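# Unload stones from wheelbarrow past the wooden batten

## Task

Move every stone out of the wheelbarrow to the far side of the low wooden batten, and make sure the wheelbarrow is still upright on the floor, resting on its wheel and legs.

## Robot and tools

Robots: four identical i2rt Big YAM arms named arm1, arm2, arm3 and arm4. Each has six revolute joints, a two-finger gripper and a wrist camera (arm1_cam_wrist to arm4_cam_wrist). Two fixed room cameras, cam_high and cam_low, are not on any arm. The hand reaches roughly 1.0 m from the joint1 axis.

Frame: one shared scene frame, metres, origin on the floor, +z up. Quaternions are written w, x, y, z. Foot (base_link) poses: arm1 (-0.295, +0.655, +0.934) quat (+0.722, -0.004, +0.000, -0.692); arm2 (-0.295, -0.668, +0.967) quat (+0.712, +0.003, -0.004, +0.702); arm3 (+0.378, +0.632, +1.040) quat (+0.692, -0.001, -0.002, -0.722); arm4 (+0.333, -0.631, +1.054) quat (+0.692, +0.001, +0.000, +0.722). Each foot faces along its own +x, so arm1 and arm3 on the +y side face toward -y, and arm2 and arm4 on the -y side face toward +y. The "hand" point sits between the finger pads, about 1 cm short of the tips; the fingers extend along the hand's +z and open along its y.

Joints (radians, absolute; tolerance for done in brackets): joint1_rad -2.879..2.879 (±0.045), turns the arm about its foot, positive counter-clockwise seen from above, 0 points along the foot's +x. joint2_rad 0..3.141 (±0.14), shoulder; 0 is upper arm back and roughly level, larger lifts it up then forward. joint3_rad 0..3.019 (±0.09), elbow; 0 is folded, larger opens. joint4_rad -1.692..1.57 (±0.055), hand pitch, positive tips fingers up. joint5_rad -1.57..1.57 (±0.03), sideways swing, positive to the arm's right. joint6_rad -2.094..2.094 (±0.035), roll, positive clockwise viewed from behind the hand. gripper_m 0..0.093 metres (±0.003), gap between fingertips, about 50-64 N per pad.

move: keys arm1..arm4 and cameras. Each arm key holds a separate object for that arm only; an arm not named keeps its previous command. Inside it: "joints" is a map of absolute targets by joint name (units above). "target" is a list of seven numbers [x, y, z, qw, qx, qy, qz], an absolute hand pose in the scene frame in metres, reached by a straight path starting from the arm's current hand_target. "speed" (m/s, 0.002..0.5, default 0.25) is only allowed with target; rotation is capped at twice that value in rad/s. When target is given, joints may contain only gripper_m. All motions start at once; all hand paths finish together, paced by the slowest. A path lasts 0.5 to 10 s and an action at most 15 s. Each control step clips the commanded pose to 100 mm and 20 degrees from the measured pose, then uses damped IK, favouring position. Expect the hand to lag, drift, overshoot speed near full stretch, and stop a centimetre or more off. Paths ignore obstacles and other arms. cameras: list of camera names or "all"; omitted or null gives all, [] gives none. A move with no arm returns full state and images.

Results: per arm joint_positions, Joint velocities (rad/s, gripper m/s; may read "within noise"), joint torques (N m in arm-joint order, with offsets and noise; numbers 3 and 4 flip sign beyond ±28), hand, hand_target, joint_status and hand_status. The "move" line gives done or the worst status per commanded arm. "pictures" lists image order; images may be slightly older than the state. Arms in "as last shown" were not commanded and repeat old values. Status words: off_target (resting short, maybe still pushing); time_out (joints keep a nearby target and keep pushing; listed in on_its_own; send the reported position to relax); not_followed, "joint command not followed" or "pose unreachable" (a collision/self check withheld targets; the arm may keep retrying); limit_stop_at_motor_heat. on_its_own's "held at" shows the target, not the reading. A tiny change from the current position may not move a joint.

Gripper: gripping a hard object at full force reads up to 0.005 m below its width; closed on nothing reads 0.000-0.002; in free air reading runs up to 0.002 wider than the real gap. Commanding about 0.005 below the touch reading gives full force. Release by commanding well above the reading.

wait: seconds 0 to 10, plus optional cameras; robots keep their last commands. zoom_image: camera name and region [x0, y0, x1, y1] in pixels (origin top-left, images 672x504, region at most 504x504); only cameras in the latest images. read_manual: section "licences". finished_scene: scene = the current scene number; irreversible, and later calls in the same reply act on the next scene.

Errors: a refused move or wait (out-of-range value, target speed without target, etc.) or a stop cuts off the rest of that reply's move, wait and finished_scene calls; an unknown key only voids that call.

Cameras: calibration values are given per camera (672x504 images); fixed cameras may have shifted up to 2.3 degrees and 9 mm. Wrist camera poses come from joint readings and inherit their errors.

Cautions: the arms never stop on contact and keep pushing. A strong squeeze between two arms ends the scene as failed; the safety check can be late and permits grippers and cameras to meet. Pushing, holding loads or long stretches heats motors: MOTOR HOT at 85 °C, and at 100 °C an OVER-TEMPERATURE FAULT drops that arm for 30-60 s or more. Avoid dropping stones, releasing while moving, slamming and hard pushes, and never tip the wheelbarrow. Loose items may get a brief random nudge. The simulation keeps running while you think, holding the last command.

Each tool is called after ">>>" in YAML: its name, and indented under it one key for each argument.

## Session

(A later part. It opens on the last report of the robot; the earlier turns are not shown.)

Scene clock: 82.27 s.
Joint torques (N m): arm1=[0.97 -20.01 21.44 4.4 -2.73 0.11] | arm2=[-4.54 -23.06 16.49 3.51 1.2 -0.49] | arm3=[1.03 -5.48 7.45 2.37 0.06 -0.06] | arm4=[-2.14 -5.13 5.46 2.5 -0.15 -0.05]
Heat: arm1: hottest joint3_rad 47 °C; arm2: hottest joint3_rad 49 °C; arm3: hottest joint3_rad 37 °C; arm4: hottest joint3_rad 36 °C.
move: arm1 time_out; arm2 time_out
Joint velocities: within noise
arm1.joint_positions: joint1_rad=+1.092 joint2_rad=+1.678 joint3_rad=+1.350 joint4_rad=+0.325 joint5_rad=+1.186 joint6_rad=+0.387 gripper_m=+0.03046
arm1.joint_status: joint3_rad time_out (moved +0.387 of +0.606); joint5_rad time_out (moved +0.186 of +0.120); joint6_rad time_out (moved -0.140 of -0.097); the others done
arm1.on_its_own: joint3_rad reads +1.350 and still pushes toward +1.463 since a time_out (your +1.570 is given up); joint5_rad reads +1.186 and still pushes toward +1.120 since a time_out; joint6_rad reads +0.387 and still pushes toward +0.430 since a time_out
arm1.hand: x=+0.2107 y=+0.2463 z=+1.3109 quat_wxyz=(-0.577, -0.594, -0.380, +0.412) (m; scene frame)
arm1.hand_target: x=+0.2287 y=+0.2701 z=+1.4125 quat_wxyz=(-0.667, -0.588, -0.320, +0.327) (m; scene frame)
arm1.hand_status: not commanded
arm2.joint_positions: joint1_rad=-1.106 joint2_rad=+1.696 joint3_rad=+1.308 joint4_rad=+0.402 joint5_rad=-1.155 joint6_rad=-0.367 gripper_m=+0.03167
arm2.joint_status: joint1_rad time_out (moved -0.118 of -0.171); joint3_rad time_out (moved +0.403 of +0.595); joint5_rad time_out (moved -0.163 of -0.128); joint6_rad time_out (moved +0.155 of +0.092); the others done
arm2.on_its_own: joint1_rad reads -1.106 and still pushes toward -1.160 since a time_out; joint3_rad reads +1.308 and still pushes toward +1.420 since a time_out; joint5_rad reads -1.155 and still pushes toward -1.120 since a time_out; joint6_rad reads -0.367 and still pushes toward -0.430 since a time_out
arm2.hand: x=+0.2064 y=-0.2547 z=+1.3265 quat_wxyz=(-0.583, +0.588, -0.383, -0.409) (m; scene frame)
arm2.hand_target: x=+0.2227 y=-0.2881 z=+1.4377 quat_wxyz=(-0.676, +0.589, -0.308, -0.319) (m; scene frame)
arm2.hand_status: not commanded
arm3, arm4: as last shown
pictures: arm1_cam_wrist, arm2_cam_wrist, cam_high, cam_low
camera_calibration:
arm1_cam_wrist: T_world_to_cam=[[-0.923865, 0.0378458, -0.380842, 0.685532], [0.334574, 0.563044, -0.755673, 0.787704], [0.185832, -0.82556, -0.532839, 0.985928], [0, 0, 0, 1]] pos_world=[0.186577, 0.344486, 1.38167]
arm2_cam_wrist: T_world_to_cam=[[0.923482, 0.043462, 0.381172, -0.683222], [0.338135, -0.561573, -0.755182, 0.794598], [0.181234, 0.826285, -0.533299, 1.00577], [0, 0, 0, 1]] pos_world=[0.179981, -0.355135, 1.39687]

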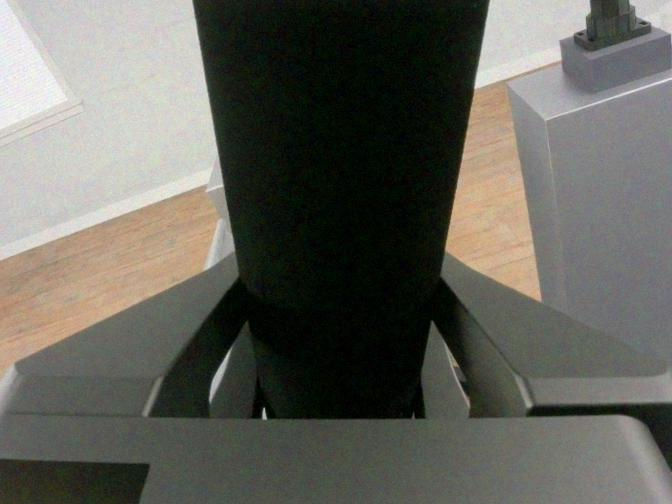

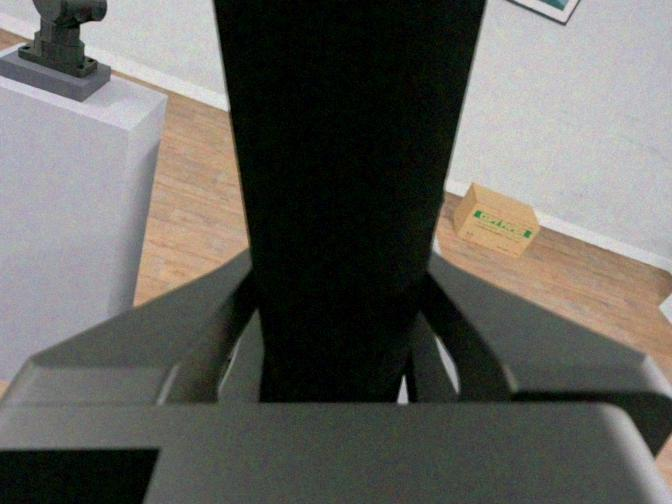

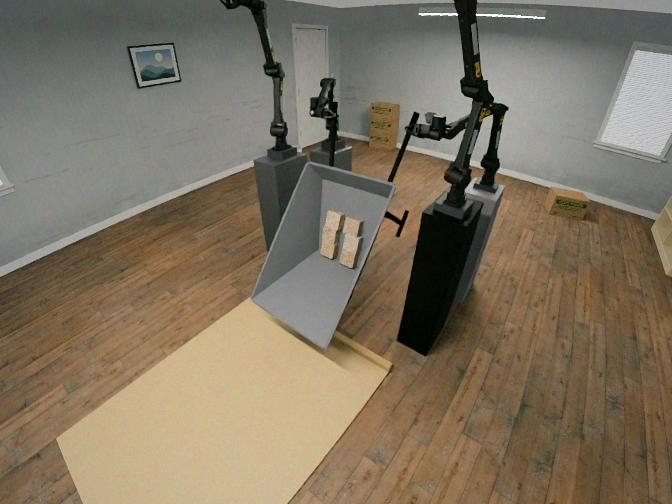

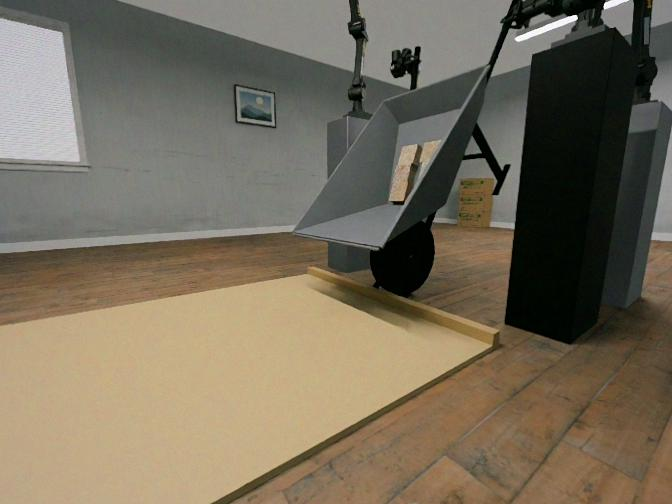

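>>> move:
  arm1: {"target": [0.40, 0.225, 1.40, 0.6247, 0.4622, 0.5059, -0.3743], "speed": 0.12}
  arm2: {"target": [0.395, -0.235, 1.41, 0.6247, -0.4622, 0.5059, 0.3743], "speed": 0.12}
  cameras: ["cam_low", "cam_high", "arm1_cam_wrist", "arm2_cam_wrist"]

Scene clock: 86.73 s.
Joint torques (N m): arm1=[-3.72 -17.44 21.94 2.14 -2.83 -0.41] | arm2=[-0.56 -19.55 15.25 1.21 1.57 0.08] | arm3=[1.03 -5.42 7.46 2.36 0.06 -0.06] | arm4=[-2.14 -5.13 5.45 2.48 -0.15 -0.05]
Heat: arm1: hottest joint3_rad 49 °C; arm2: hottest joint3_rad 51 °C; arm3: hottest joint3_rad 37 °C; arm4: hottest joint3_rad 36 °C.
move: arm1 off_target; arm2 off_target
Joint velocities: within noise
arm1.joint_positions: joint1_rad=+1.154 joint2_rad=+1.941 joint3_rad=+1.844 joint4_rad=+0.114 joint5_rad=+0.953 joint6_rad=+0.168 gripper_m=+0.03043
arm1.joint_status: not commanded
arm1.hand: x=+0.3782 y=+0.2432 z=+1.3581 quat_wxyz=(-0.597, -0.479, -0.513, +0.388) (m; scene frame)
arm1.hand_target: x=+0.3919 y=+0.2296 z=+1.3982 quat_wxyz=(-0.628, -0.463, -0.502, +0.373) (m; scene frame)
arm1.hand_status: off_target (0.051 m and 4.1 deg from the pose sent, 0.210 m and 22.0 deg at the start; pose on its path clipped on 66 of 100 steps)
arm2.joint_positions: joint1_rad=-1.146 joint2_rad=+1.961 joint3_rad=+1.827 joint4_rad=+0.167 joint5_rad=-0.920 joint6_rad=-0.149 gripper_m=+0.03159
arm2.joint_status: not commanded
arm2.hand: x=+0.3698 y=-0.2336 z=+1.3812 quat_wxyz=(-0.601, +0.476, -0.509, -0.392) (m; scene frame)
arm2.hand_target: x=+0.3906 y=-0.2377 z=+1.4089 quat_wxyz=(-0.627, +0.463, -0.503, -0.373) (m; scene frame)
arm2.hand_status: off_target (0.038 m and 3.8 deg from the pose sent, 0.207 m and 21.1 deg at the start; pose on its path clipped on 64 of 100 steps)
arm3, arm4: as last shown
pictures: arm1_cam_wrist, arm2_cam_wrist, cam_high, cam_low
camera_calibration:
arm1_cam_wrist: T_world_to_cam=[[-0.951482, -0.246874, -0.18367, 0.670246], [0.00267708, 0.590241, -0.807222, 0.95804], [0.307692, -0.76855, -0.560943, 0.955554], [0, 0, 0, 1]] pos_world=[0.341146, 0.334382, 1.43247]
arm2_cam_wrist: T_world_to_cam=[[0.957681, -0.22187, 0.183358, -0.657293], [0.0208062, -0.582005, -0.812919, 0.984855], [0.287078, 0.782332, -0.552759, 0.965454], [0, 0, 0, 1]] pos_world=[0.331825, -0.327949, 1.45479]

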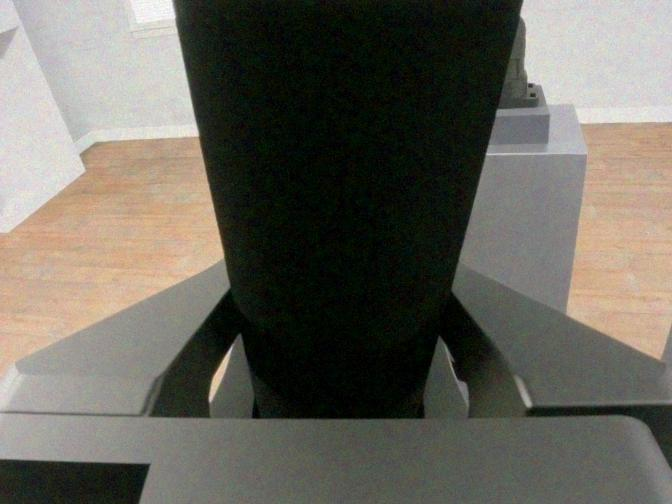

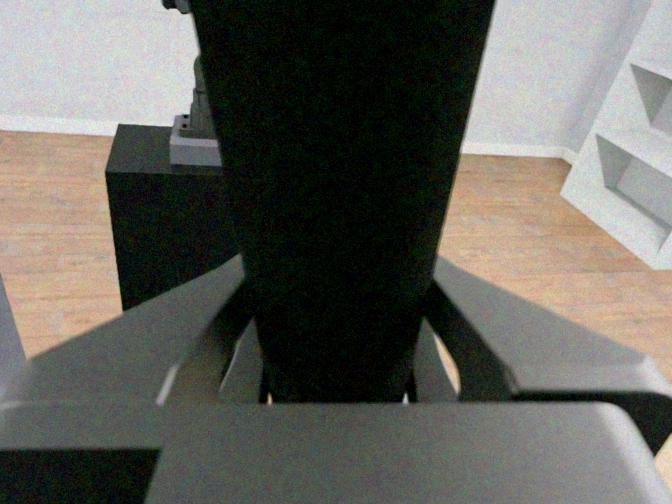

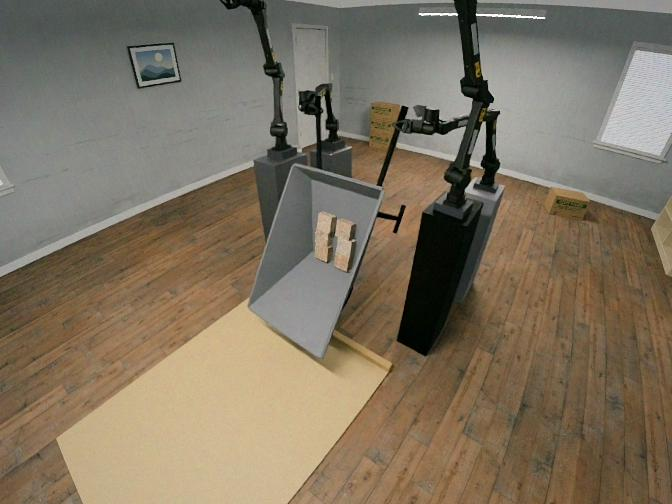

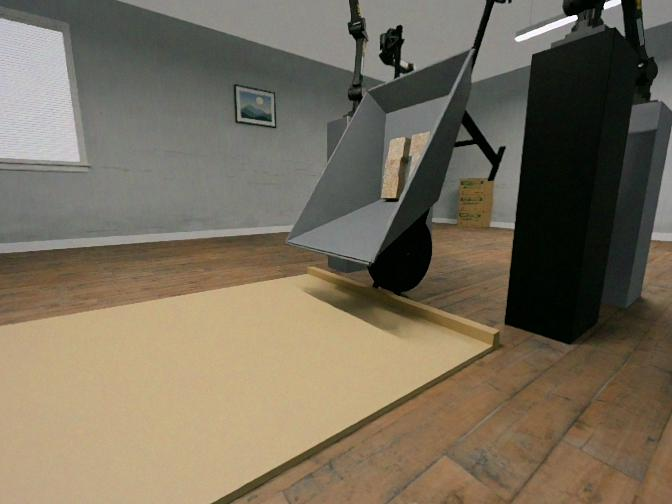

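>>> move:
  arm1: {"target": [0.47, 0.225, 1.398, 0.6275, 0.4394, 0.5266, -0.3687], "speed": 0.12}
  arm2: {"target": [0.465, -0.242, 1.405, 0.6275, -0.4394, 0.5266, 0.3687], "speed": 0.12}
  cameras: ["cam_low", "cam_high"]

Scene clock: 89.70 s.
Joint torques (N m): arm1=[-3.55 -20.6 18.73 2.15 -1.72 -0.1] | arm2=[-0.85 -21.95 12.97 1.22 0.32 -0.32] | arm3=[0.97 -5.48 7.45 2.36 0.06 -0.06] | arm4=[-2.14 -5.19 5.44 2.51 -0.15 -0.05]
Heat: arm1: hottest joint3_rad 50 °C; arm2: hottest joint3_rad 51 °C; arm3: hottest joint3_rad 37 °C; arm4: hottest joint3_rad 36 °C.
move: arm1 off_target; arm2 off_target
Joint velocities: within noise
arm1.joint_positions: joint1_rad=+1.181 joint2_rad=+2.166 joint3_rad=+2.250 joint4_rad=-0.046 joint5_rad=+0.899 joint6_rad=+0.090 gripper_m=+0.03037
arm1.joint_status: not commanded
arm1.hand: x=+0.4623 y=+0.2404 z=+1.3780 quat_wxyz=(-0.605, -0.438, -0.542, +0.385) (m; scene frame)
arm1.hand_target: x=+0.4663 y=+0.2269 z=+1.3971 quat_wxyz=(-0.626, -0.436, -0.528, +0.372) (m; scene frame)
arm1.hand_status: off_target (0.026 m and 3.6 deg from the pose sent, 0.102 m and 6.3 deg at the start)
arm2.joint_positions: joint1_rad=-1.181 joint2_rad=+2.155 joint3_rad=+2.176 joint4_rad=+0.041 joint5_rad=-0.868 joint6_rad=-0.069 gripper_m=+0.03151
arm2.joint_status: not commanded
arm2.hand: x=+0.4507 y=-0.2378 z=+1.4005 quat_wxyz=(-0.612, +0.433, -0.536, -0.387) (m; scene frame)
arm2.hand_target: x=+0.4639 y=-0.2428 z=+1.4047 quat_wxyz=(-0.627, +0.437, -0.527, -0.370) (m; scene frame)
arm2.hand_status: off_target (0.016 m and 3.1 deg from the pose sent, 0.098 m and 6.2 deg at the start)
arm3, arm4: as last shown
pictures: cam_high, cam_low

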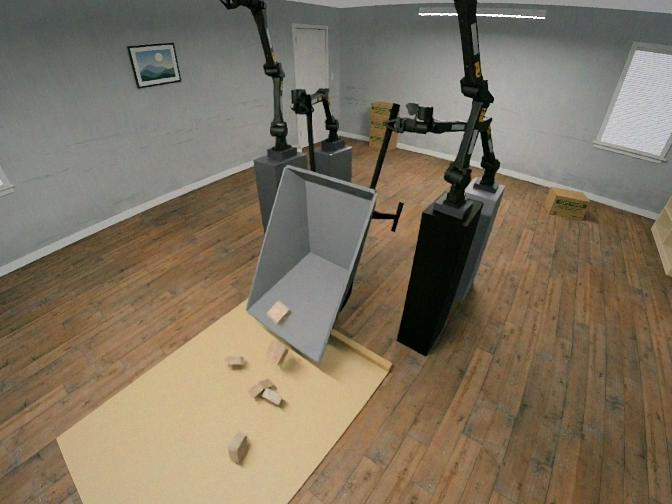

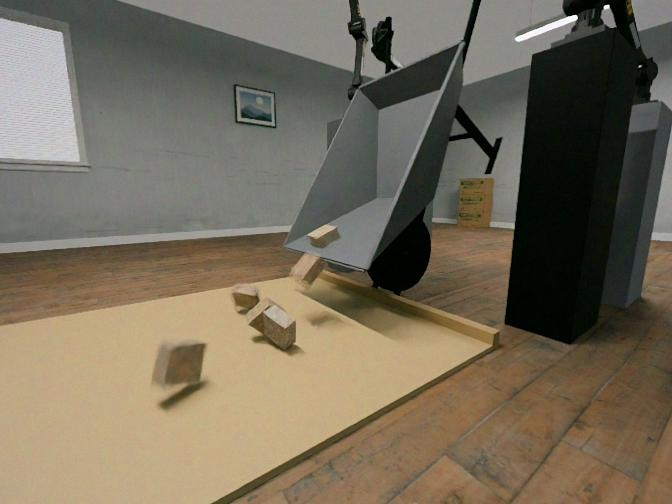

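>>> move:
  cameras: ["cam_low", "arm1_cam_wrist", "arm2_cam_wrist"]

Scene clock: 90.00 s.
Joint torques (N m): arm1=[-3.6 -20.6 18.66 2.17 -1.73 -0.11] | arm2=[-0.5 -21.95 12.94 1.25 0.44 -0.32] | arm3=[0.97 -5.42 7.45 2.36 0.06 -0.06] | arm4=[-2.14 -5.19 5.44 2.51 -0.15 -0.05]
Heat: arm1: hottest joint3_rad 50 °C; arm2: hottest joint3_rad 51 °C; arm3: hottest joint3_rad 37 °C; arm4: hottest joint3_rad 36 °C.
Joint velocities: within noise
arm1.joint_positions: joint1_rad=+1.180 joint2_rad=+2.166 joint3_rad=+2.250 joint4_rad=-0.046 joint5_rad=+0.899 joint6_rad=+0.090 gripper_m=+0.03037
arm1.joint_status: not commanded
arm1.hand: x=+0.4621 y=+0.2401 z=+1.3780 quat_wxyz=(-0.605, -0.438, -0.542, +0.385) (m; scene frame)
arm1.hand_target: x=+0.4663 y=+0.2268 z=+1.3971 quat_wxyz=(-0.626, -0.436, -0.528, +0.372) (m; scene frame)
arm1.hand_status: off_target (0.026 m and 3.7 deg from the pose sent, 0.102 m and 6.3 deg at the start)
arm2.joint_positions: joint1_rad=-1.181 joint2_rad=+2.155 joint3_rad=+2.176 joint4_rad=+0.040 joint5_rad=-0.871 joint6_rad=-0.069 gripper_m=+0.03151
arm2.joint_status: not commanded
arm2.hand: x=+0.4503 y=-0.2376 z=+1.4002 quat_wxyz=(-0.611, +0.434, -0.536, -0.388) (m; scene frame)
arm2.hand_target: x=+0.4638 y=-0.2428 z=+1.4045 quat_wxyz=(-0.627, +0.437, -0.528, -0.370) (m; scene frame)
arm2.hand_status: off_target (0.016 m and 3.2 deg from the pose sent, 0.098 m and 6.2 deg at the start)
arm3.joint_positions: joint1_rad=+1.193 joint2_rad=+1.390 joint3_rad=+2.578 joint4_rad=-1.023 joint5_rad=-0.173 joint6_rad=+0.167 gripper_m=+0.09398
arm3.joint_status: not commanded
arm3.hand: x=+0.7568 y=+0.4976 z=+1.9507 quat_wxyz=(-0.762, -0.122, -0.635, +0.042) (m; scene frame)
arm3.hand_target: x=+0.7556 y=+0.5010 z=+1.9608 quat_wxyz=(-0.773, -0.116, -0.623, +0.043) (m; scene frame)
arm3.hand_status: not commanded
arm4.joint_positions: joint1_rad=-1.184 joint2_rad=+1.400 joint3_rad=+2.584 joint4_rad=-1.018 joint5_rad=+0.293 joint6_rad=+0.248 gripper_m=+0.09396
arm4.joint_status: not commanded
arm4.hand: x=+0.7216 y=-0.5097 z=+1.9628 quat_wxyz=(-0.743, -0.053, -0.647, -0.162) (m; scene frame)
arm4.hand_target: x=+0.7172 y=-0.5189 z=+1.9731 quat_wxyz=(-0.754, -0.061, -0.633, -0.162) (m; scene frame)
arm4.hand_status: not commanded
pictures: arm1_cam_wrist, arm2_cam_wrist, cam_low
camera_calibration:
arm1_cam_wrist: T_world_to_cam=[[-0.937626, -0.325382, -0.122411, 0.681058], [-0.087607, 0.5619, -0.822553, 1.04537], [0.336426, -0.760523, -0.555358, 0.91572], [0, 0, 0, 1]] pos_world=[0.422087, 0.330637, 1.45179]
arm2_cam_wrist: T_world_to_cam=[[0.944191, -0.304969, 0.124487, -0.669972], [-0.0683229, -0.551021, -0.83169, 1.07007], [0.322235, 0.776769, -0.541106, 0.922513], [0, 0, 0, 1]] pos_world=[0.408426, -0.331267, 1.47255]

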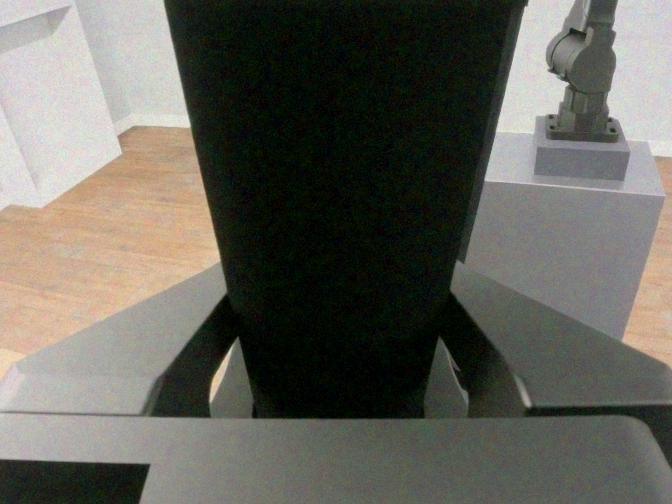

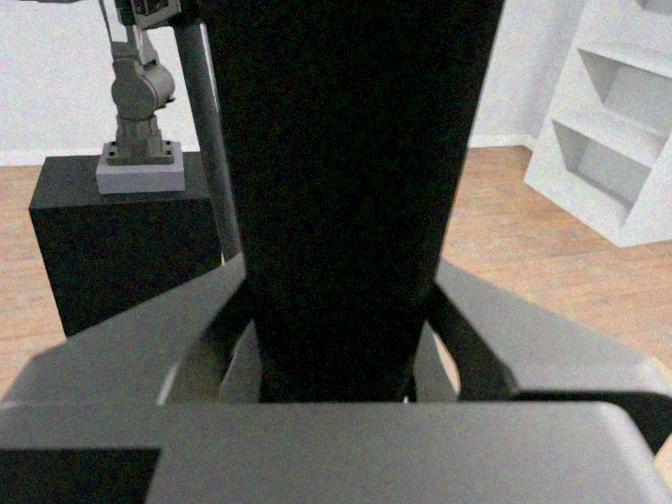

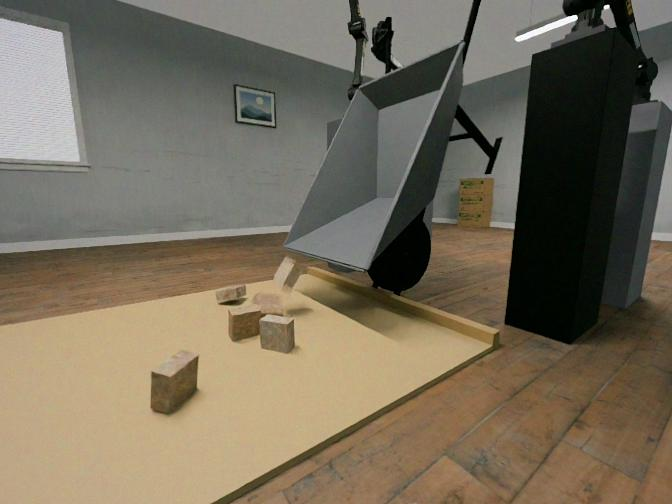

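>>> move:
  arm1: {"target": [0.20, 0.222, 1.37, 0.6242, 0.5146, 0.4535, -0.3739], "speed": 0.16}
  arm2: {"target": [0.19, -0.228, 1.388, 0.6242, -0.5146, 0.4535, 0.3739], "speed": 0.16}
  cameras: ["cam_low", "arm1_cam_wrist", "arm2_cam_wrist"]

Scene clock: 93.83 s.
Joint torques (N m): arm1=[-4.84 -17.32 16.27 4.19 -0.37 -0.88] | arm2=[2.2 -21.36 10.33 3.55 -0.11 0.54] | arm3=[0.97 -5.42 7.45 2.39 0.06 -0.06] | arm4=[-2.14 -5.19 5.46 2.52 -0.15 -0.05]
Heat: arm1: hottest joint3_rad 50 °C; arm2: hottest joint3_rad 50 °C; arm3: hottest joint3_rad 37 °C; arm4: hottest joint3_rad 36 °C.
move: arm1 off_target; arm2 off_target
Joint velocities: within noise
arm1.joint_positions: joint1_rad=+1.041 joint2_rad=+1.591 joint3_rad=+1.258 joint4_rad=+0.267 joint5_rad=+0.879 joint6_rad=+0.349 gripper_m=+0.03033
arm1.joint_status: not commanded
arm1.hand: x=+0.2117 y=+0.2390 z=+1.3049 quat_wxyz=(-0.596, -0.531, -0.486, +0.356) (m; scene frame)
arm1.hand_target: x=+0.1963 y=+0.2259 z=+1.3686 quat_wxyz=(-0.624, -0.519, -0.451, +0.370) (m; scene frame)
arm1.hand_status: off_target (0.068 m and 5.7 deg from the pose sent, 0.263 m and 13.6 deg at the start)
arm2.joint_positions: joint1_rad=-1.036 joint2_rad=+1.626 joint3_rad=+1.257 joint4_rad=+0.311 joint5_rad=-0.837 joint6_rad=-0.321 gripper_m=+0.03146
arm2.joint_status: not commanded
arm2.hand: x=+0.2096 y=-0.2353 z=+1.3277 quat_wxyz=(-0.597, +0.523, -0.491, -0.358) (m; scene frame)
arm2.hand_target: x=+0.1896 y=-0.2301 z=+1.3869 quat_wxyz=(-0.626, +0.516, -0.453, -0.369) (m; scene frame)
arm2.hand_status: off_target (0.064 m and 5.6 deg from the pose sent, 0.261 m and 13.4 deg at the start)
arm3, arm4: as last shown
pictures: arm1_cam_wrist, arm2_cam_wrist, cam_low
camera_calibration:
arm1_cam_wrist: T_world_to_cam=[[-0.936017, -0.188321, -0.297334, 0.632142], [0.109439, 0.647194, -0.754429, 0.81296], [0.334508, -0.738698, -0.585175, 0.992575], [0, 0, 0, 1]] pos_world=[0.170702, 0.326115, 1.38211]
arm2_cam_wrist: T_world_to_cam=[[0.942794, -0.176944, 0.282543, -0.612399], [0.106524, -0.643196, -0.758255, 0.838799], [0.315899, 0.744976, -0.587553, 1.01453], [0, 0, 0, 1]] pos_world=[0.167526, -0.324645, 1.40514]

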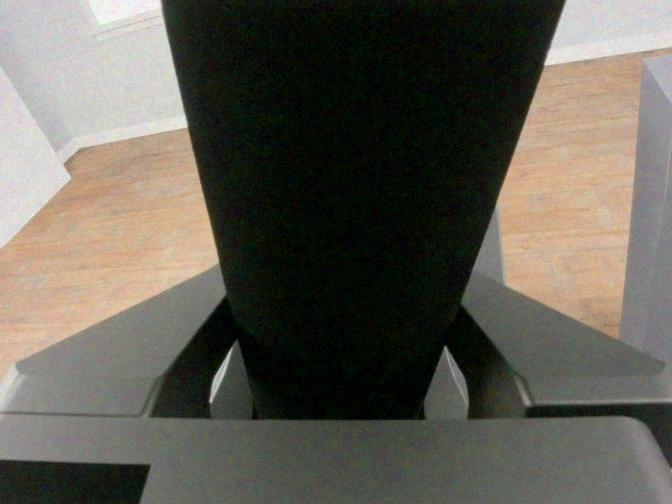

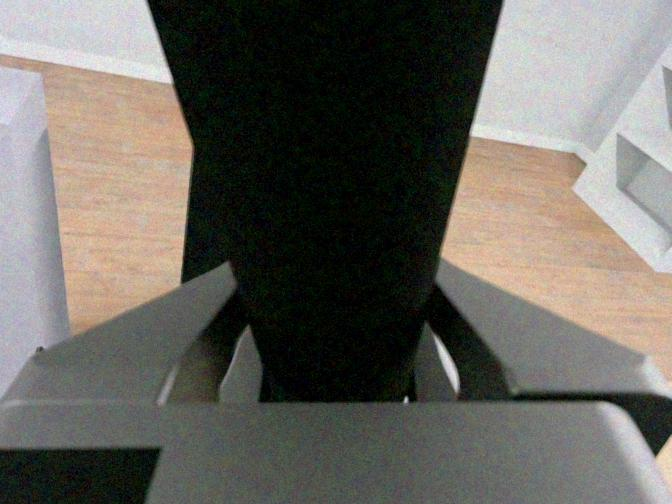

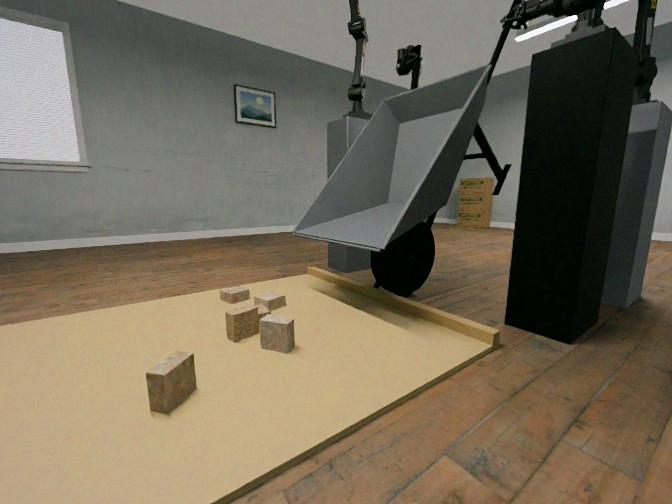

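>>> move:
  arm1: {"target": [0.005, 0.22, 1.285, 0.6226, 0.589, 0.3745, -0.354], "speed": 0.17}
  arm2: {"target": [-0.003, -0.225, 1.305, 0.6226, -0.589, 0.3745, 0.354], "speed": 0.17}
  cameras: ["cam_low", "arm1_cam_wrist", "arm2_cam_wrist"]

Scene clock: 96.50 s.
Joint torques (N m): arm1=[-4.42 -13.45 15.1 4.12 0.82 -0.91] | arm2=[3.49 -15.97 10.58 3.86 -0.93 0.68] | arm3=[0.97 -5.36 7.46 2.36 0.06 -0.06] | arm4=[-2.14 -5.13 5.46 2.51 -0.15 -0.05]
Heat: arm1: hottest joint3_rad 50 °C; arm2: hottest joint3_rad 49 °C; arm3: hottest joint3_rad 37 °C; arm4: hottest joint3_rad 36 °C.
move: arm1 off_target; arm2 off_target
Joint velocities: within noise
arm1.joint_positions: joint1_rad=+0.820 joint2_rad=+1.320 joint3_rad=+0.754 joint4_rad=+0.433 joint5_rad=+0.764 joint6_rad=+0.565 gripper_m=+0.03031
arm1.joint_status: not commanded
arm1.hand: x=+0.0180 y=+0.2324 z=+1.2184 quat_wxyz=(-0.590, -0.610, -0.416, +0.326) (m; scene frame)
arm1.hand_target: x=+0.0038 y=+0.2236 z=+1.2831 quat_wxyz=(-0.622, -0.591, -0.375, +0.351) (m; scene frame)
arm1.hand_status: off_target (0.069 m and 7.2 deg from the pose sent, 0.209 m and 14.7 deg at the start)
arm2.joint_positions: joint1_rad=-0.831 joint2_rad=+1.361 joint3_rad=+0.748 joint4_rad=+0.472 joint5_rad=-0.737 joint6_rad=-0.545 gripper_m=+0.03145
arm2.joint_status: not commanded
arm2.hand: x=+0.0178 y=-0.2390 z=+1.2380 quat_wxyz=(-0.588, +0.606, -0.425, -0.328) (m; scene frame)
arm2.hand_target: x=-0.0043 y=-0.2283 z=+1.3025 quat_wxyz=(-0.621, +0.591, -0.374, -0.354) (m; scene frame)
arm2.hand_status: off_target (0.072 m and 7.9 deg from the pose sent, 0.214 m and 15.6 deg at the start)
arm3, arm4: as last shown
pictures: arm1_cam_wrist, arm2_cam_wrist, cam_low
camera_calibration:
arm1_cam_wrist: T_world_to_cam=[[-0.887584, -0.0485286, -0.458083, 0.58628], [0.307531, 0.677946, -0.667693, 0.656787], [0.342958, -0.733508, -0.58681, 1.00251], [0, 0, 0, 1]] pos_world=[-0.0254289, 0.318537, 1.29538]
arm2_cam_wrist: T_world_to_cam=[[0.897386, -0.0331041, 0.440003, -0.566643], [0.300488, -0.684373, -0.664335, 0.659234], [0.323119, 0.72838, -0.604199, 1.04162], [0, 0, 0, 1]] pos_world=[-0.0261629, -0.326293, 1.31662]

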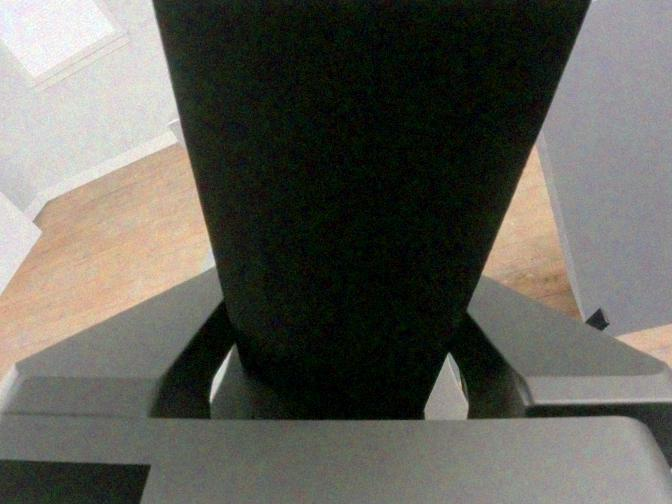

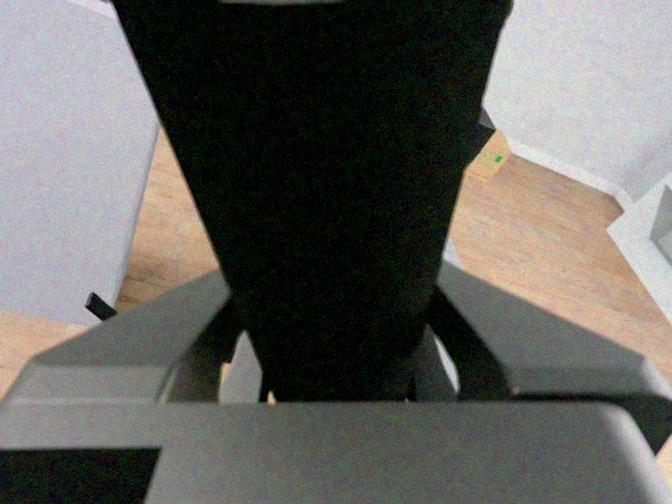

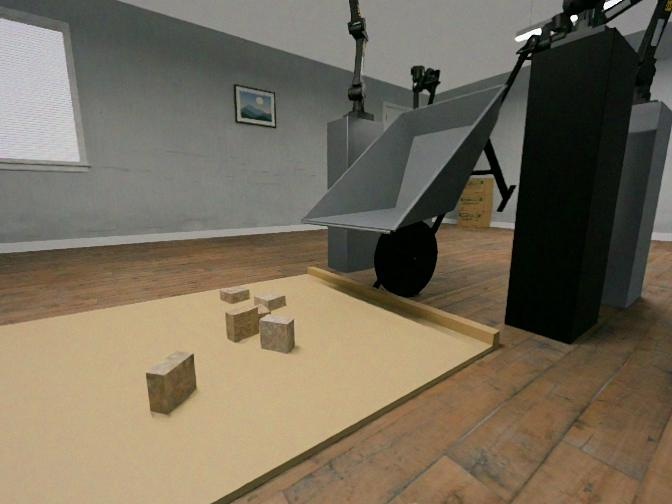

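>>> move:
  arm1: {"target": [-0.155, 0.215, 1.193, 0.611, 0.6555, 0.3026, -0.3243], "speed": 0.17}
  arm2: {"target": [-0.158, -0.22, 1.21, 0.611, -0.6555, 0.3026, 0.3243], "speed": 0.17}
  cameras: ["cam_low", "arm1_cam_wrist", "arm2_cam_wrist"]

Scene clock: 99.37 s.
Joint torques (N m): arm1=[-2.61 -10.58 14.42 5.07 1.05 -0.99] | arm2=[1.32 -12.51 10.04 4.97 -1.09 0.77] | arm3=[0.97 -5.42 7.46 2.39 0.06 -0.06] | arm4=[-2.08 -5.13 5.42 2.51 -0.15 -0.06]
Heat: arm1: hottest joint3_rad 50 °C; arm2: hottest joint3_rad 49 °C; arm3: hottest joint3_rad 37 °C; arm4: hottest joint3_rad 36 °C.
move: arm1 off_target; arm2 off_target
Joint velocities: within noise
arm1.joint_positions: joint1_rad=+0.473 joint2_rad=+1.207 joint3_rad=+0.429 joint4_rad=+0.531 joint5_rad=+0.546 joint6_rad=+0.788 gripper_m=+0.03009
arm1.joint_status: not commanded
arm1.hand: x=-0.1568 y=+0.2313 z=+1.1229 quat_wxyz=(-0.560, -0.703, -0.327, +0.293) (m; scene frame)
arm1.hand_target: x=-0.1568 y=+0.2190 z=+1.1911 quat_wxyz=(-0.609, -0.660, -0.300, +0.324) (m; scene frame)
arm1.hand_status: off_target (0.072 m and 9.2 deg from the pose sent, 0.176 m and 14.2 deg at the start)
arm2.joint_positions: joint1_rad=-0.489 joint2_rad=+1.281 joint3_rad=+0.433 joint4_rad=+0.597 joint5_rad=-0.524 joint6_rad=-0.764 gripper_m=+0.03139
arm2.joint_status: not commanded
arm2.hand: x=-0.1551 y=-0.2369 z=+1.1417 quat_wxyz=(-0.558, +0.700, -0.337, -0.293) (m; scene frame)
arm2.hand_target: x=-0.1597 y=-0.2236 z=+1.2080 quat_wxyz=(-0.608, +0.660, -0.300, -0.324) (m; scene frame)
arm2.hand_status: off_target (0.070 m and 9.6 deg from the pose sent, 0.179 m and 15.4 deg at the start)
arm3, arm4: as last shown
pictures: arm1_cam_wrist, arm2_cam_wrist, cam_low
camera_calibration:
arm1_cam_wrist: T_world_to_cam=[[-0.782108, 0.153451, -0.603953, 0.52095], [0.527929, 0.678076, -0.511374, 0.50644], [0.331056, -0.718794, -0.61134, 1.02788], [0, 0, 0, 1]] pos_world=[-0.200209, 0.315488, 1.20199]
arm2_cam_wrist: T_world_to_cam=[[0.791883, 0.169368, 0.586716, -0.504971], [0.522188, -0.685923, -0.506784, 0.502815], [0.316609, 0.707689, -0.631613, 1.06326], [0, 0, 0, 1]] pos_world=[-0.199323, -0.322038, 1.22266]

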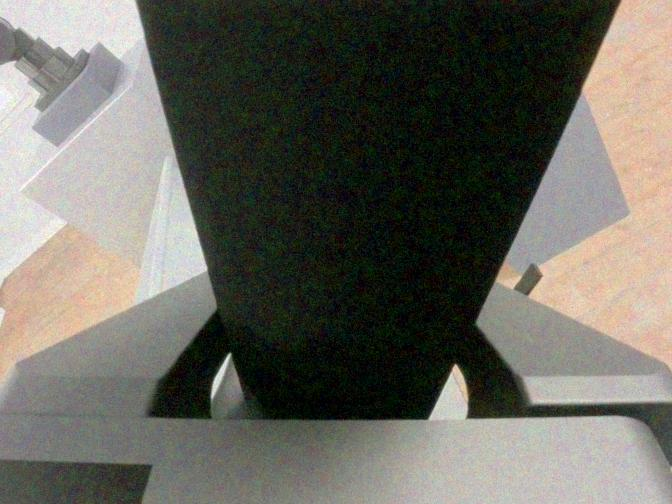

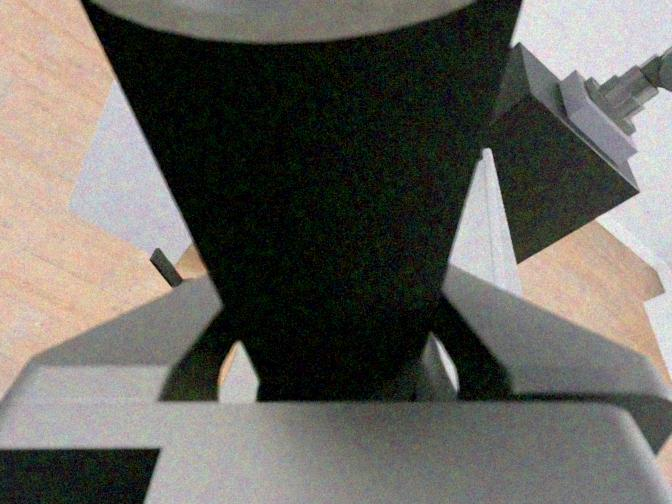

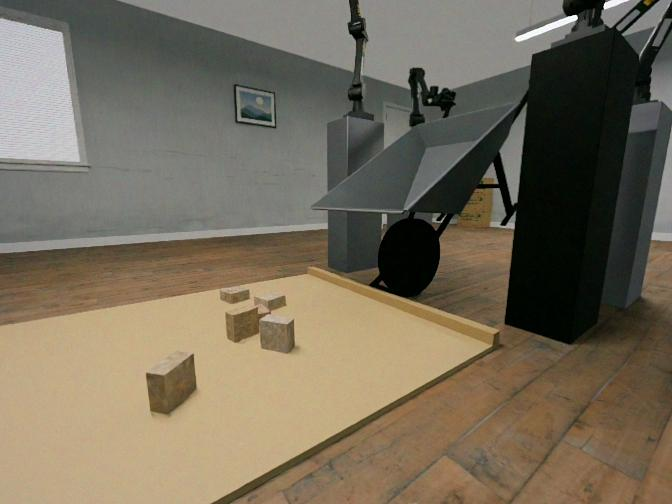

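>>> move:
  arm1: {"target": [-0.305, 0.212, 1.075, 0.5684, 0.7407, 0.2182, -0.2844], "speed": 0.17}
  arm2: {"target": [-0.306, -0.217, 1.093, 0.5684, -0.7407, 0.2182, 0.2844], "speed": 0.17}
  cameras: ["cam_low", "arm1_cam_wrist", "arm2_cam_wrist"]

Scene clock: 102.00 s.
Joint torques (N m): arm1=[-3.14 -10.75 8.94 6.68 1.26 -0.58] | arm2=[1.38 -13.22 5.41 6.31 -1 0.35] | arm3=[0.91 -5.42 7.46 2.37 0.06 -0.06] | arm4=[-2.08 -5.13 5.46 2.52 -0.15 -0.05]
Heat: arm1: hottest joint3_rad 50 °C; arm2: hottest joint3_rad 48 °C; arm3: hottest joint3_rad 37 °C; arm4: hottest joint3_rad 36 °C.
move: arm1 off_target; arm2 off_target
Joint velocities: within noise
arm1.joint_positions: joint1_rad=+0.044 joint2_rad=+1.413 joint3_rad=+0.298 joint4_rad=+0.723 joint5_rad=+0.220 joint6_rad=+0.924 gripper_m=+0.02968
arm1.joint_status: not commanded
arm1.hand: x=-0.2960 y=+0.2324 z=+1.0165 quat_wxyz=(-0.508, -0.791, -0.240, +0.243) (m; scene frame)
arm1.hand_target: x=-0.3047 y=+0.2145 z=+1.0727 quat_wxyz=(-0.566, -0.743, -0.216, +0.283) (m; scene frame)
arm1.hand_status: off_target (0.063 m and 10.5 deg from the pose sent, 0.157 m and 13.3 deg at the start)
arm2.joint_positions: joint1_rad=-0.070 joint2_rad=+1.516 joint3_rad=+0.322 joint4_rad=+0.804 joint5_rad=-0.221 joint6_rad=-0.903 gripper_m=+0.03080
arm2.joint_status: not commanded
arm2.hand: x=-0.2959 y=-0.2341 z=+1.0360 quat_wxyz=(-0.508, +0.788, -0.245, -0.247) (m; scene frame)
arm2.hand_target: x=-0.3058 y=-0.2190 z=+1.0909 quat_wxyz=(-0.567, +0.742, -0.216, -0.284) (m; scene frame)
arm2.hand_status: off_target (0.060 m and 10.3 deg from the pose sent, 0.160 m and 14.5 deg at the start)
arm3, arm4: as last shown
pictures: arm1_cam_wrist, arm2_cam_wrist, cam_low
camera_calibration:
arm1_cam_wrist: T_world_to_cam=[[-0.619518, 0.364559, -0.695193, 0.439532], [0.707397, 0.643175, -0.293113, 0.364195], [0.340274, -0.673367, -0.656347, 1.04763], [0, 0, 0, 1]] pos_world=[-0.341814, 0.310962, 1.09992]
arm2_cam_wrist: T_world_to_cam=[[0.626352, 0.382523, 0.679235, -0.426787], [0.709505, -0.640697, -0.293445, 0.369649], [0.322934, 0.66572, -0.672703, 1.07367], [0, 0, 0, 1]] pos_world=[-0.341675, -0.314677, 1.12062]

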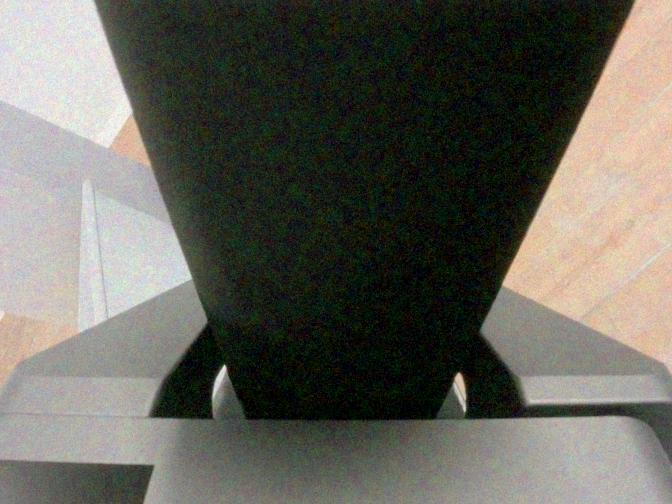

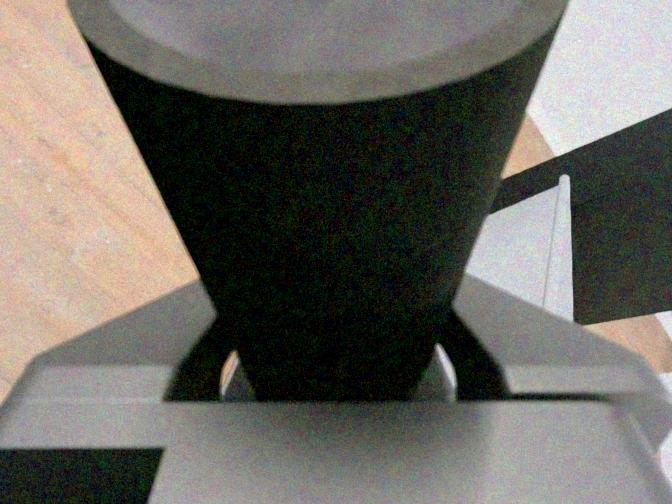

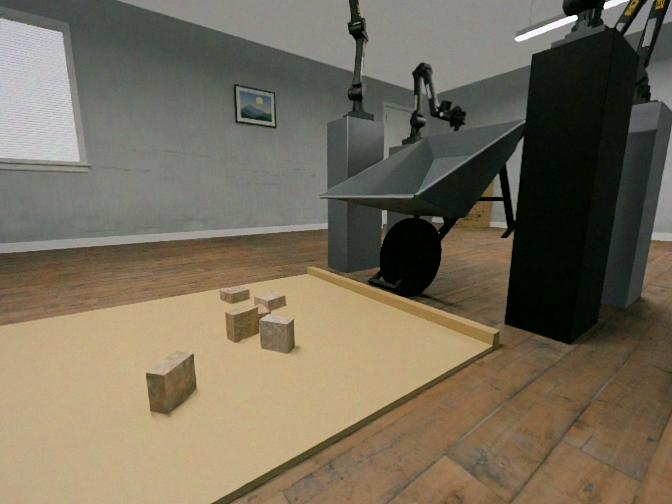

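>>> move:
  arm1: {"target": [-0.445, 0.22, 0.925, 0.5376, 0.7969, 0.1541, -0.2285], "speed": 0.17}
  arm2: {"target": [-0.446, -0.224, 0.945, 0.5376, -0.7969, 0.1541, 0.2285], "speed": 0.17}
  cameras: ["cam_low", "arm1_cam_wrist", "arm2_cam_wrist"]

Scene clock: 104.77 s.
Joint torques (N m): arm1=[-4.07 -14.86 1.52 6.87 0.53 -0.19] | arm2=[1.67 -16.85 0.61 6.68 -0.3 -0.04] | arm3=[0.97 -5.42 7.45 2.37 0.06 -0.06] | arm4=[-2.2 -5.01 5.45 2.52 -0.15 -0.05]
Heat: arm1: hottest joint3_rad 49 °C; arm2: hottest joint3_rad 47 °C; arm3: hottest joint3_rad 37 °C; arm4: hottest joint3_rad 36 °C.
move: arm1 off_target; arm2 off_target
Joint velocities: within noise
arm1.joint_positions: joint1_rad=-0.413 joint2_rad=+2.048 joint3_rad=+0.392 joint4_rad=+1.160 joint5_rad=-0.190 joint6_rad=+0.918 gripper_m=+0.02951
arm1.joint_status: not commanded
arm1.hand: x=-0.4235 y=+0.2350 z=+0.8770 quat_wxyz=(-0.487, -0.838, -0.169, +0.181) (m; scene frame)
arm1.hand_target: x=-0.4435 y=+0.2214 z=+0.9231 quat_wxyz=(-0.537, -0.797, -0.154, +0.228) (m; scene frame)
arm1.hand_status: off_target (0.055 m and 9.4 deg from the pose sent, 0.175 m and 10.6 deg at the start)
arm2.joint_positions: joint1_rad=+0.382 joint2_rad=+2.113 joint3_rad=+0.428 joint4_rad=+1.177 joint5_rad=+0.175 joint6_rad=-0.899 gripper_m=+0.03060
arm2.joint_status: not commanded
arm2.hand: x=-0.4266 y=-0.2422 z=+0.8923 quat_wxyz=(-0.479, +0.840, -0.173, -0.185) (m; scene frame)
arm2.hand_target: x=-0.4446 y=-0.2258 z=+0.9425 quat_wxyz=(-0.536, +0.797, -0.158, -0.229) (m; scene frame)
arm2.hand_status: off_target (0.059 m and 9.9 deg from the pose sent, 0.176 m and 11.2 deg at the start)
arm3, arm4: as last shown
pictures: arm1_cam_wrist, arm2_cam_wrist, cam_low
camera_calibration:
arm1_cam_wrist: T_world_to_cam=[[-0.4522, 0.463938, -0.761759, 0.368494], [0.794769, 0.597213, -0.108072, 0.297343], [0.404794, -0.654293, -0.638783, 1.00867], [0, 0, 0, 1]] pos_world=[-0.47799, 0.311432, 0.957162]
arm2_cam_wrist: T_world_to_cam=[[0.456502, 0.497059, 0.737929, -0.341377], [0.801239, -0.590251, -0.0980819, 0.292141], [0.386811, 0.636032, -0.667713, 1.04019], [0, 0, 0, 1]] pos_world=[-0.48059, -0.31947, 0.975111]

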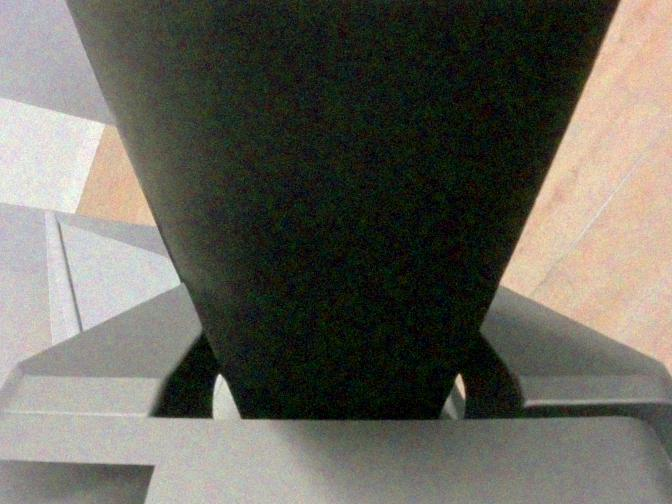

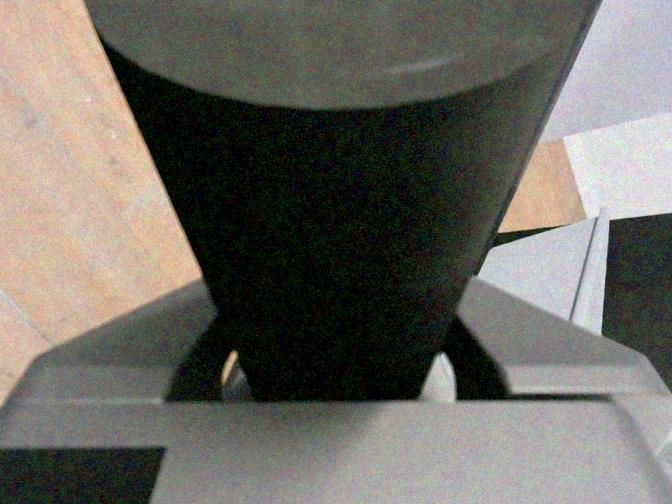

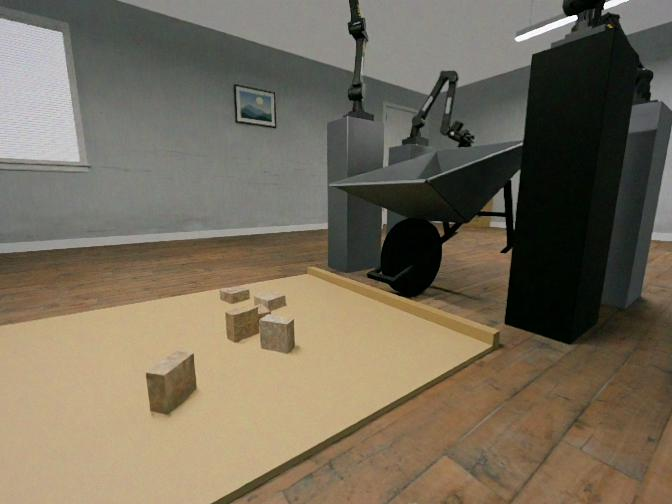

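>>> move:
  arm1: {"target": [-0.557, 0.222, 0.74, 0.5274, 0.8279, 0.1025, -0.1609], "speed": 0.17}
  arm2: {"target": [-0.565, -0.227, 0.754, 0.5274, -0.8279, 0.1025, 0.1609], "speed": 0.17}
  cameras: ["cam_low", "arm1_cam_wrist", "arm2_cam_wrist"]

Scene clock: 107.27 s.
Joint torques (N m): arm1=[-5.07 -18.96 -0.62 5.09 0.05 -0.14] | arm2=[2.61 -20.54 -0.72 3.93 0.27 -0.17] | arm3=[1.03 -5.42 7.46 2.36 0.06 -0.06] | arm4=[-2.08 -5.13 5.45 2.5 -0.15 -0.04]
Heat: arm1: hottest joint3_rad 49 °C; arm2: hottest joint3_rad 45 °C; arm3: hottest joint3_rad 37 °C; arm4: hottest joint3_rad 36 °C.
move: arm1 off_target; arm2 off_target
Joint velocities: within noise
arm1.joint_positions: joint1_rad=-0.706 joint2_rad=+2.644 joint3_rad=+0.790 joint4_rad=+1.263 joint5_rad=-0.488 joint6_rad=+0.916 gripper_m=+0.02950
arm1.joint_status: not commanded
arm1.hand: x=-0.5213 y=+0.2352 z=+0.6966 quat_wxyz=(-0.494, -0.855, -0.111, +0.114) (m; scene frame)
arm1.hand_target: x=-0.5557 y=+0.2228 z=+0.7385 quat_wxyz=(-0.528, -0.828, -0.103, +0.161) (m; scene frame)
arm1.hand_status: off_target (0.058 m and 7.4 deg from the pose sent, 0.192 m and 9.3 deg at the start)
arm2.joint_positions: joint1_rad=+0.690 joint2_rad=+2.696 joint3_rad=+0.850 joint4_rad=+1.256 joint5_rad=+0.474 joint6_rad=-0.890 gripper_m=+0.03058
arm2.joint_status: not commanded
arm2.hand: x=-0.5321 y=-0.2442 z=+0.7086 quat_wxyz=(-0.490, +0.855, -0.112, -0.126) (m; scene frame)
arm2.hand_target: x=-0.5648 y=-0.2282 z=+0.7520 quat_wxyz=(-0.526, +0.828, -0.102, -0.163) (m; scene frame)
arm2.hand_status: off_target (0.059 m and 6.7 deg from the pose sent, 0.196 m and 10.2 deg at the start)
arm3, arm4: as last shown
pictures: arm1_cam_wrist, arm2_cam_wrist, cam_low
camera_calibration:
arm1_cam_wrist: T_world_to_cam=[[-0.292429, 0.48261, -0.825574, 0.310075], [0.821993, 0.568027, 0.0408937, 0.272712], [0.488684, -0.666658, -0.56281, 0.926869], [0, 0, 0, 1]] pos_world=[-0.586439, 0.313351, 0.766488]
arm2_cam_wrist: T_world_to_cam=[[0.303329, 0.509681, 0.805119, -0.282683], [0.832967, -0.552168, 0.0357296, 0.288768], [0.462771, 0.6598, -0.592036, 0.952164], [0, 0, 0, 1]] pos_world=[-0.595422, -0.324711, 0.780991]

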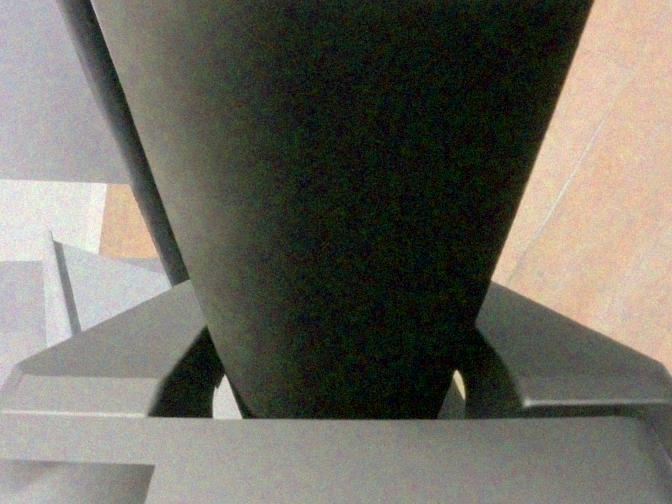

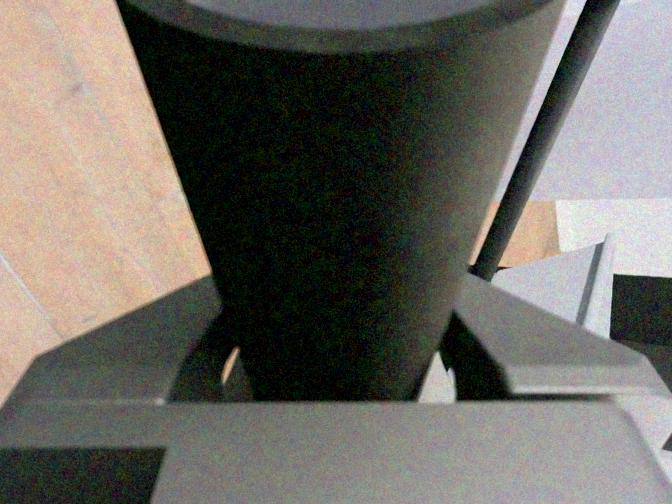

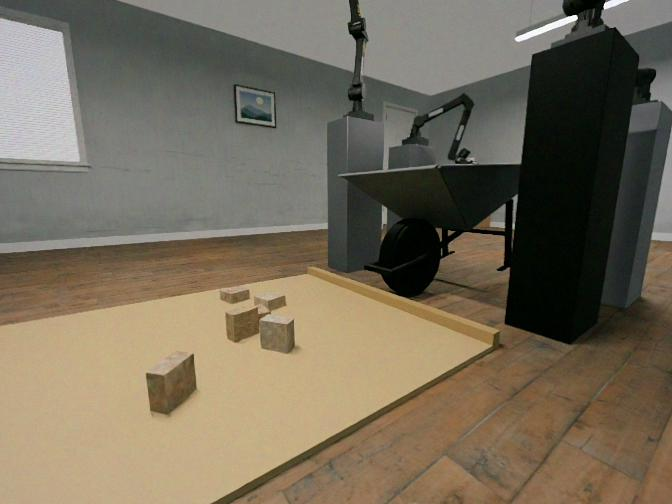

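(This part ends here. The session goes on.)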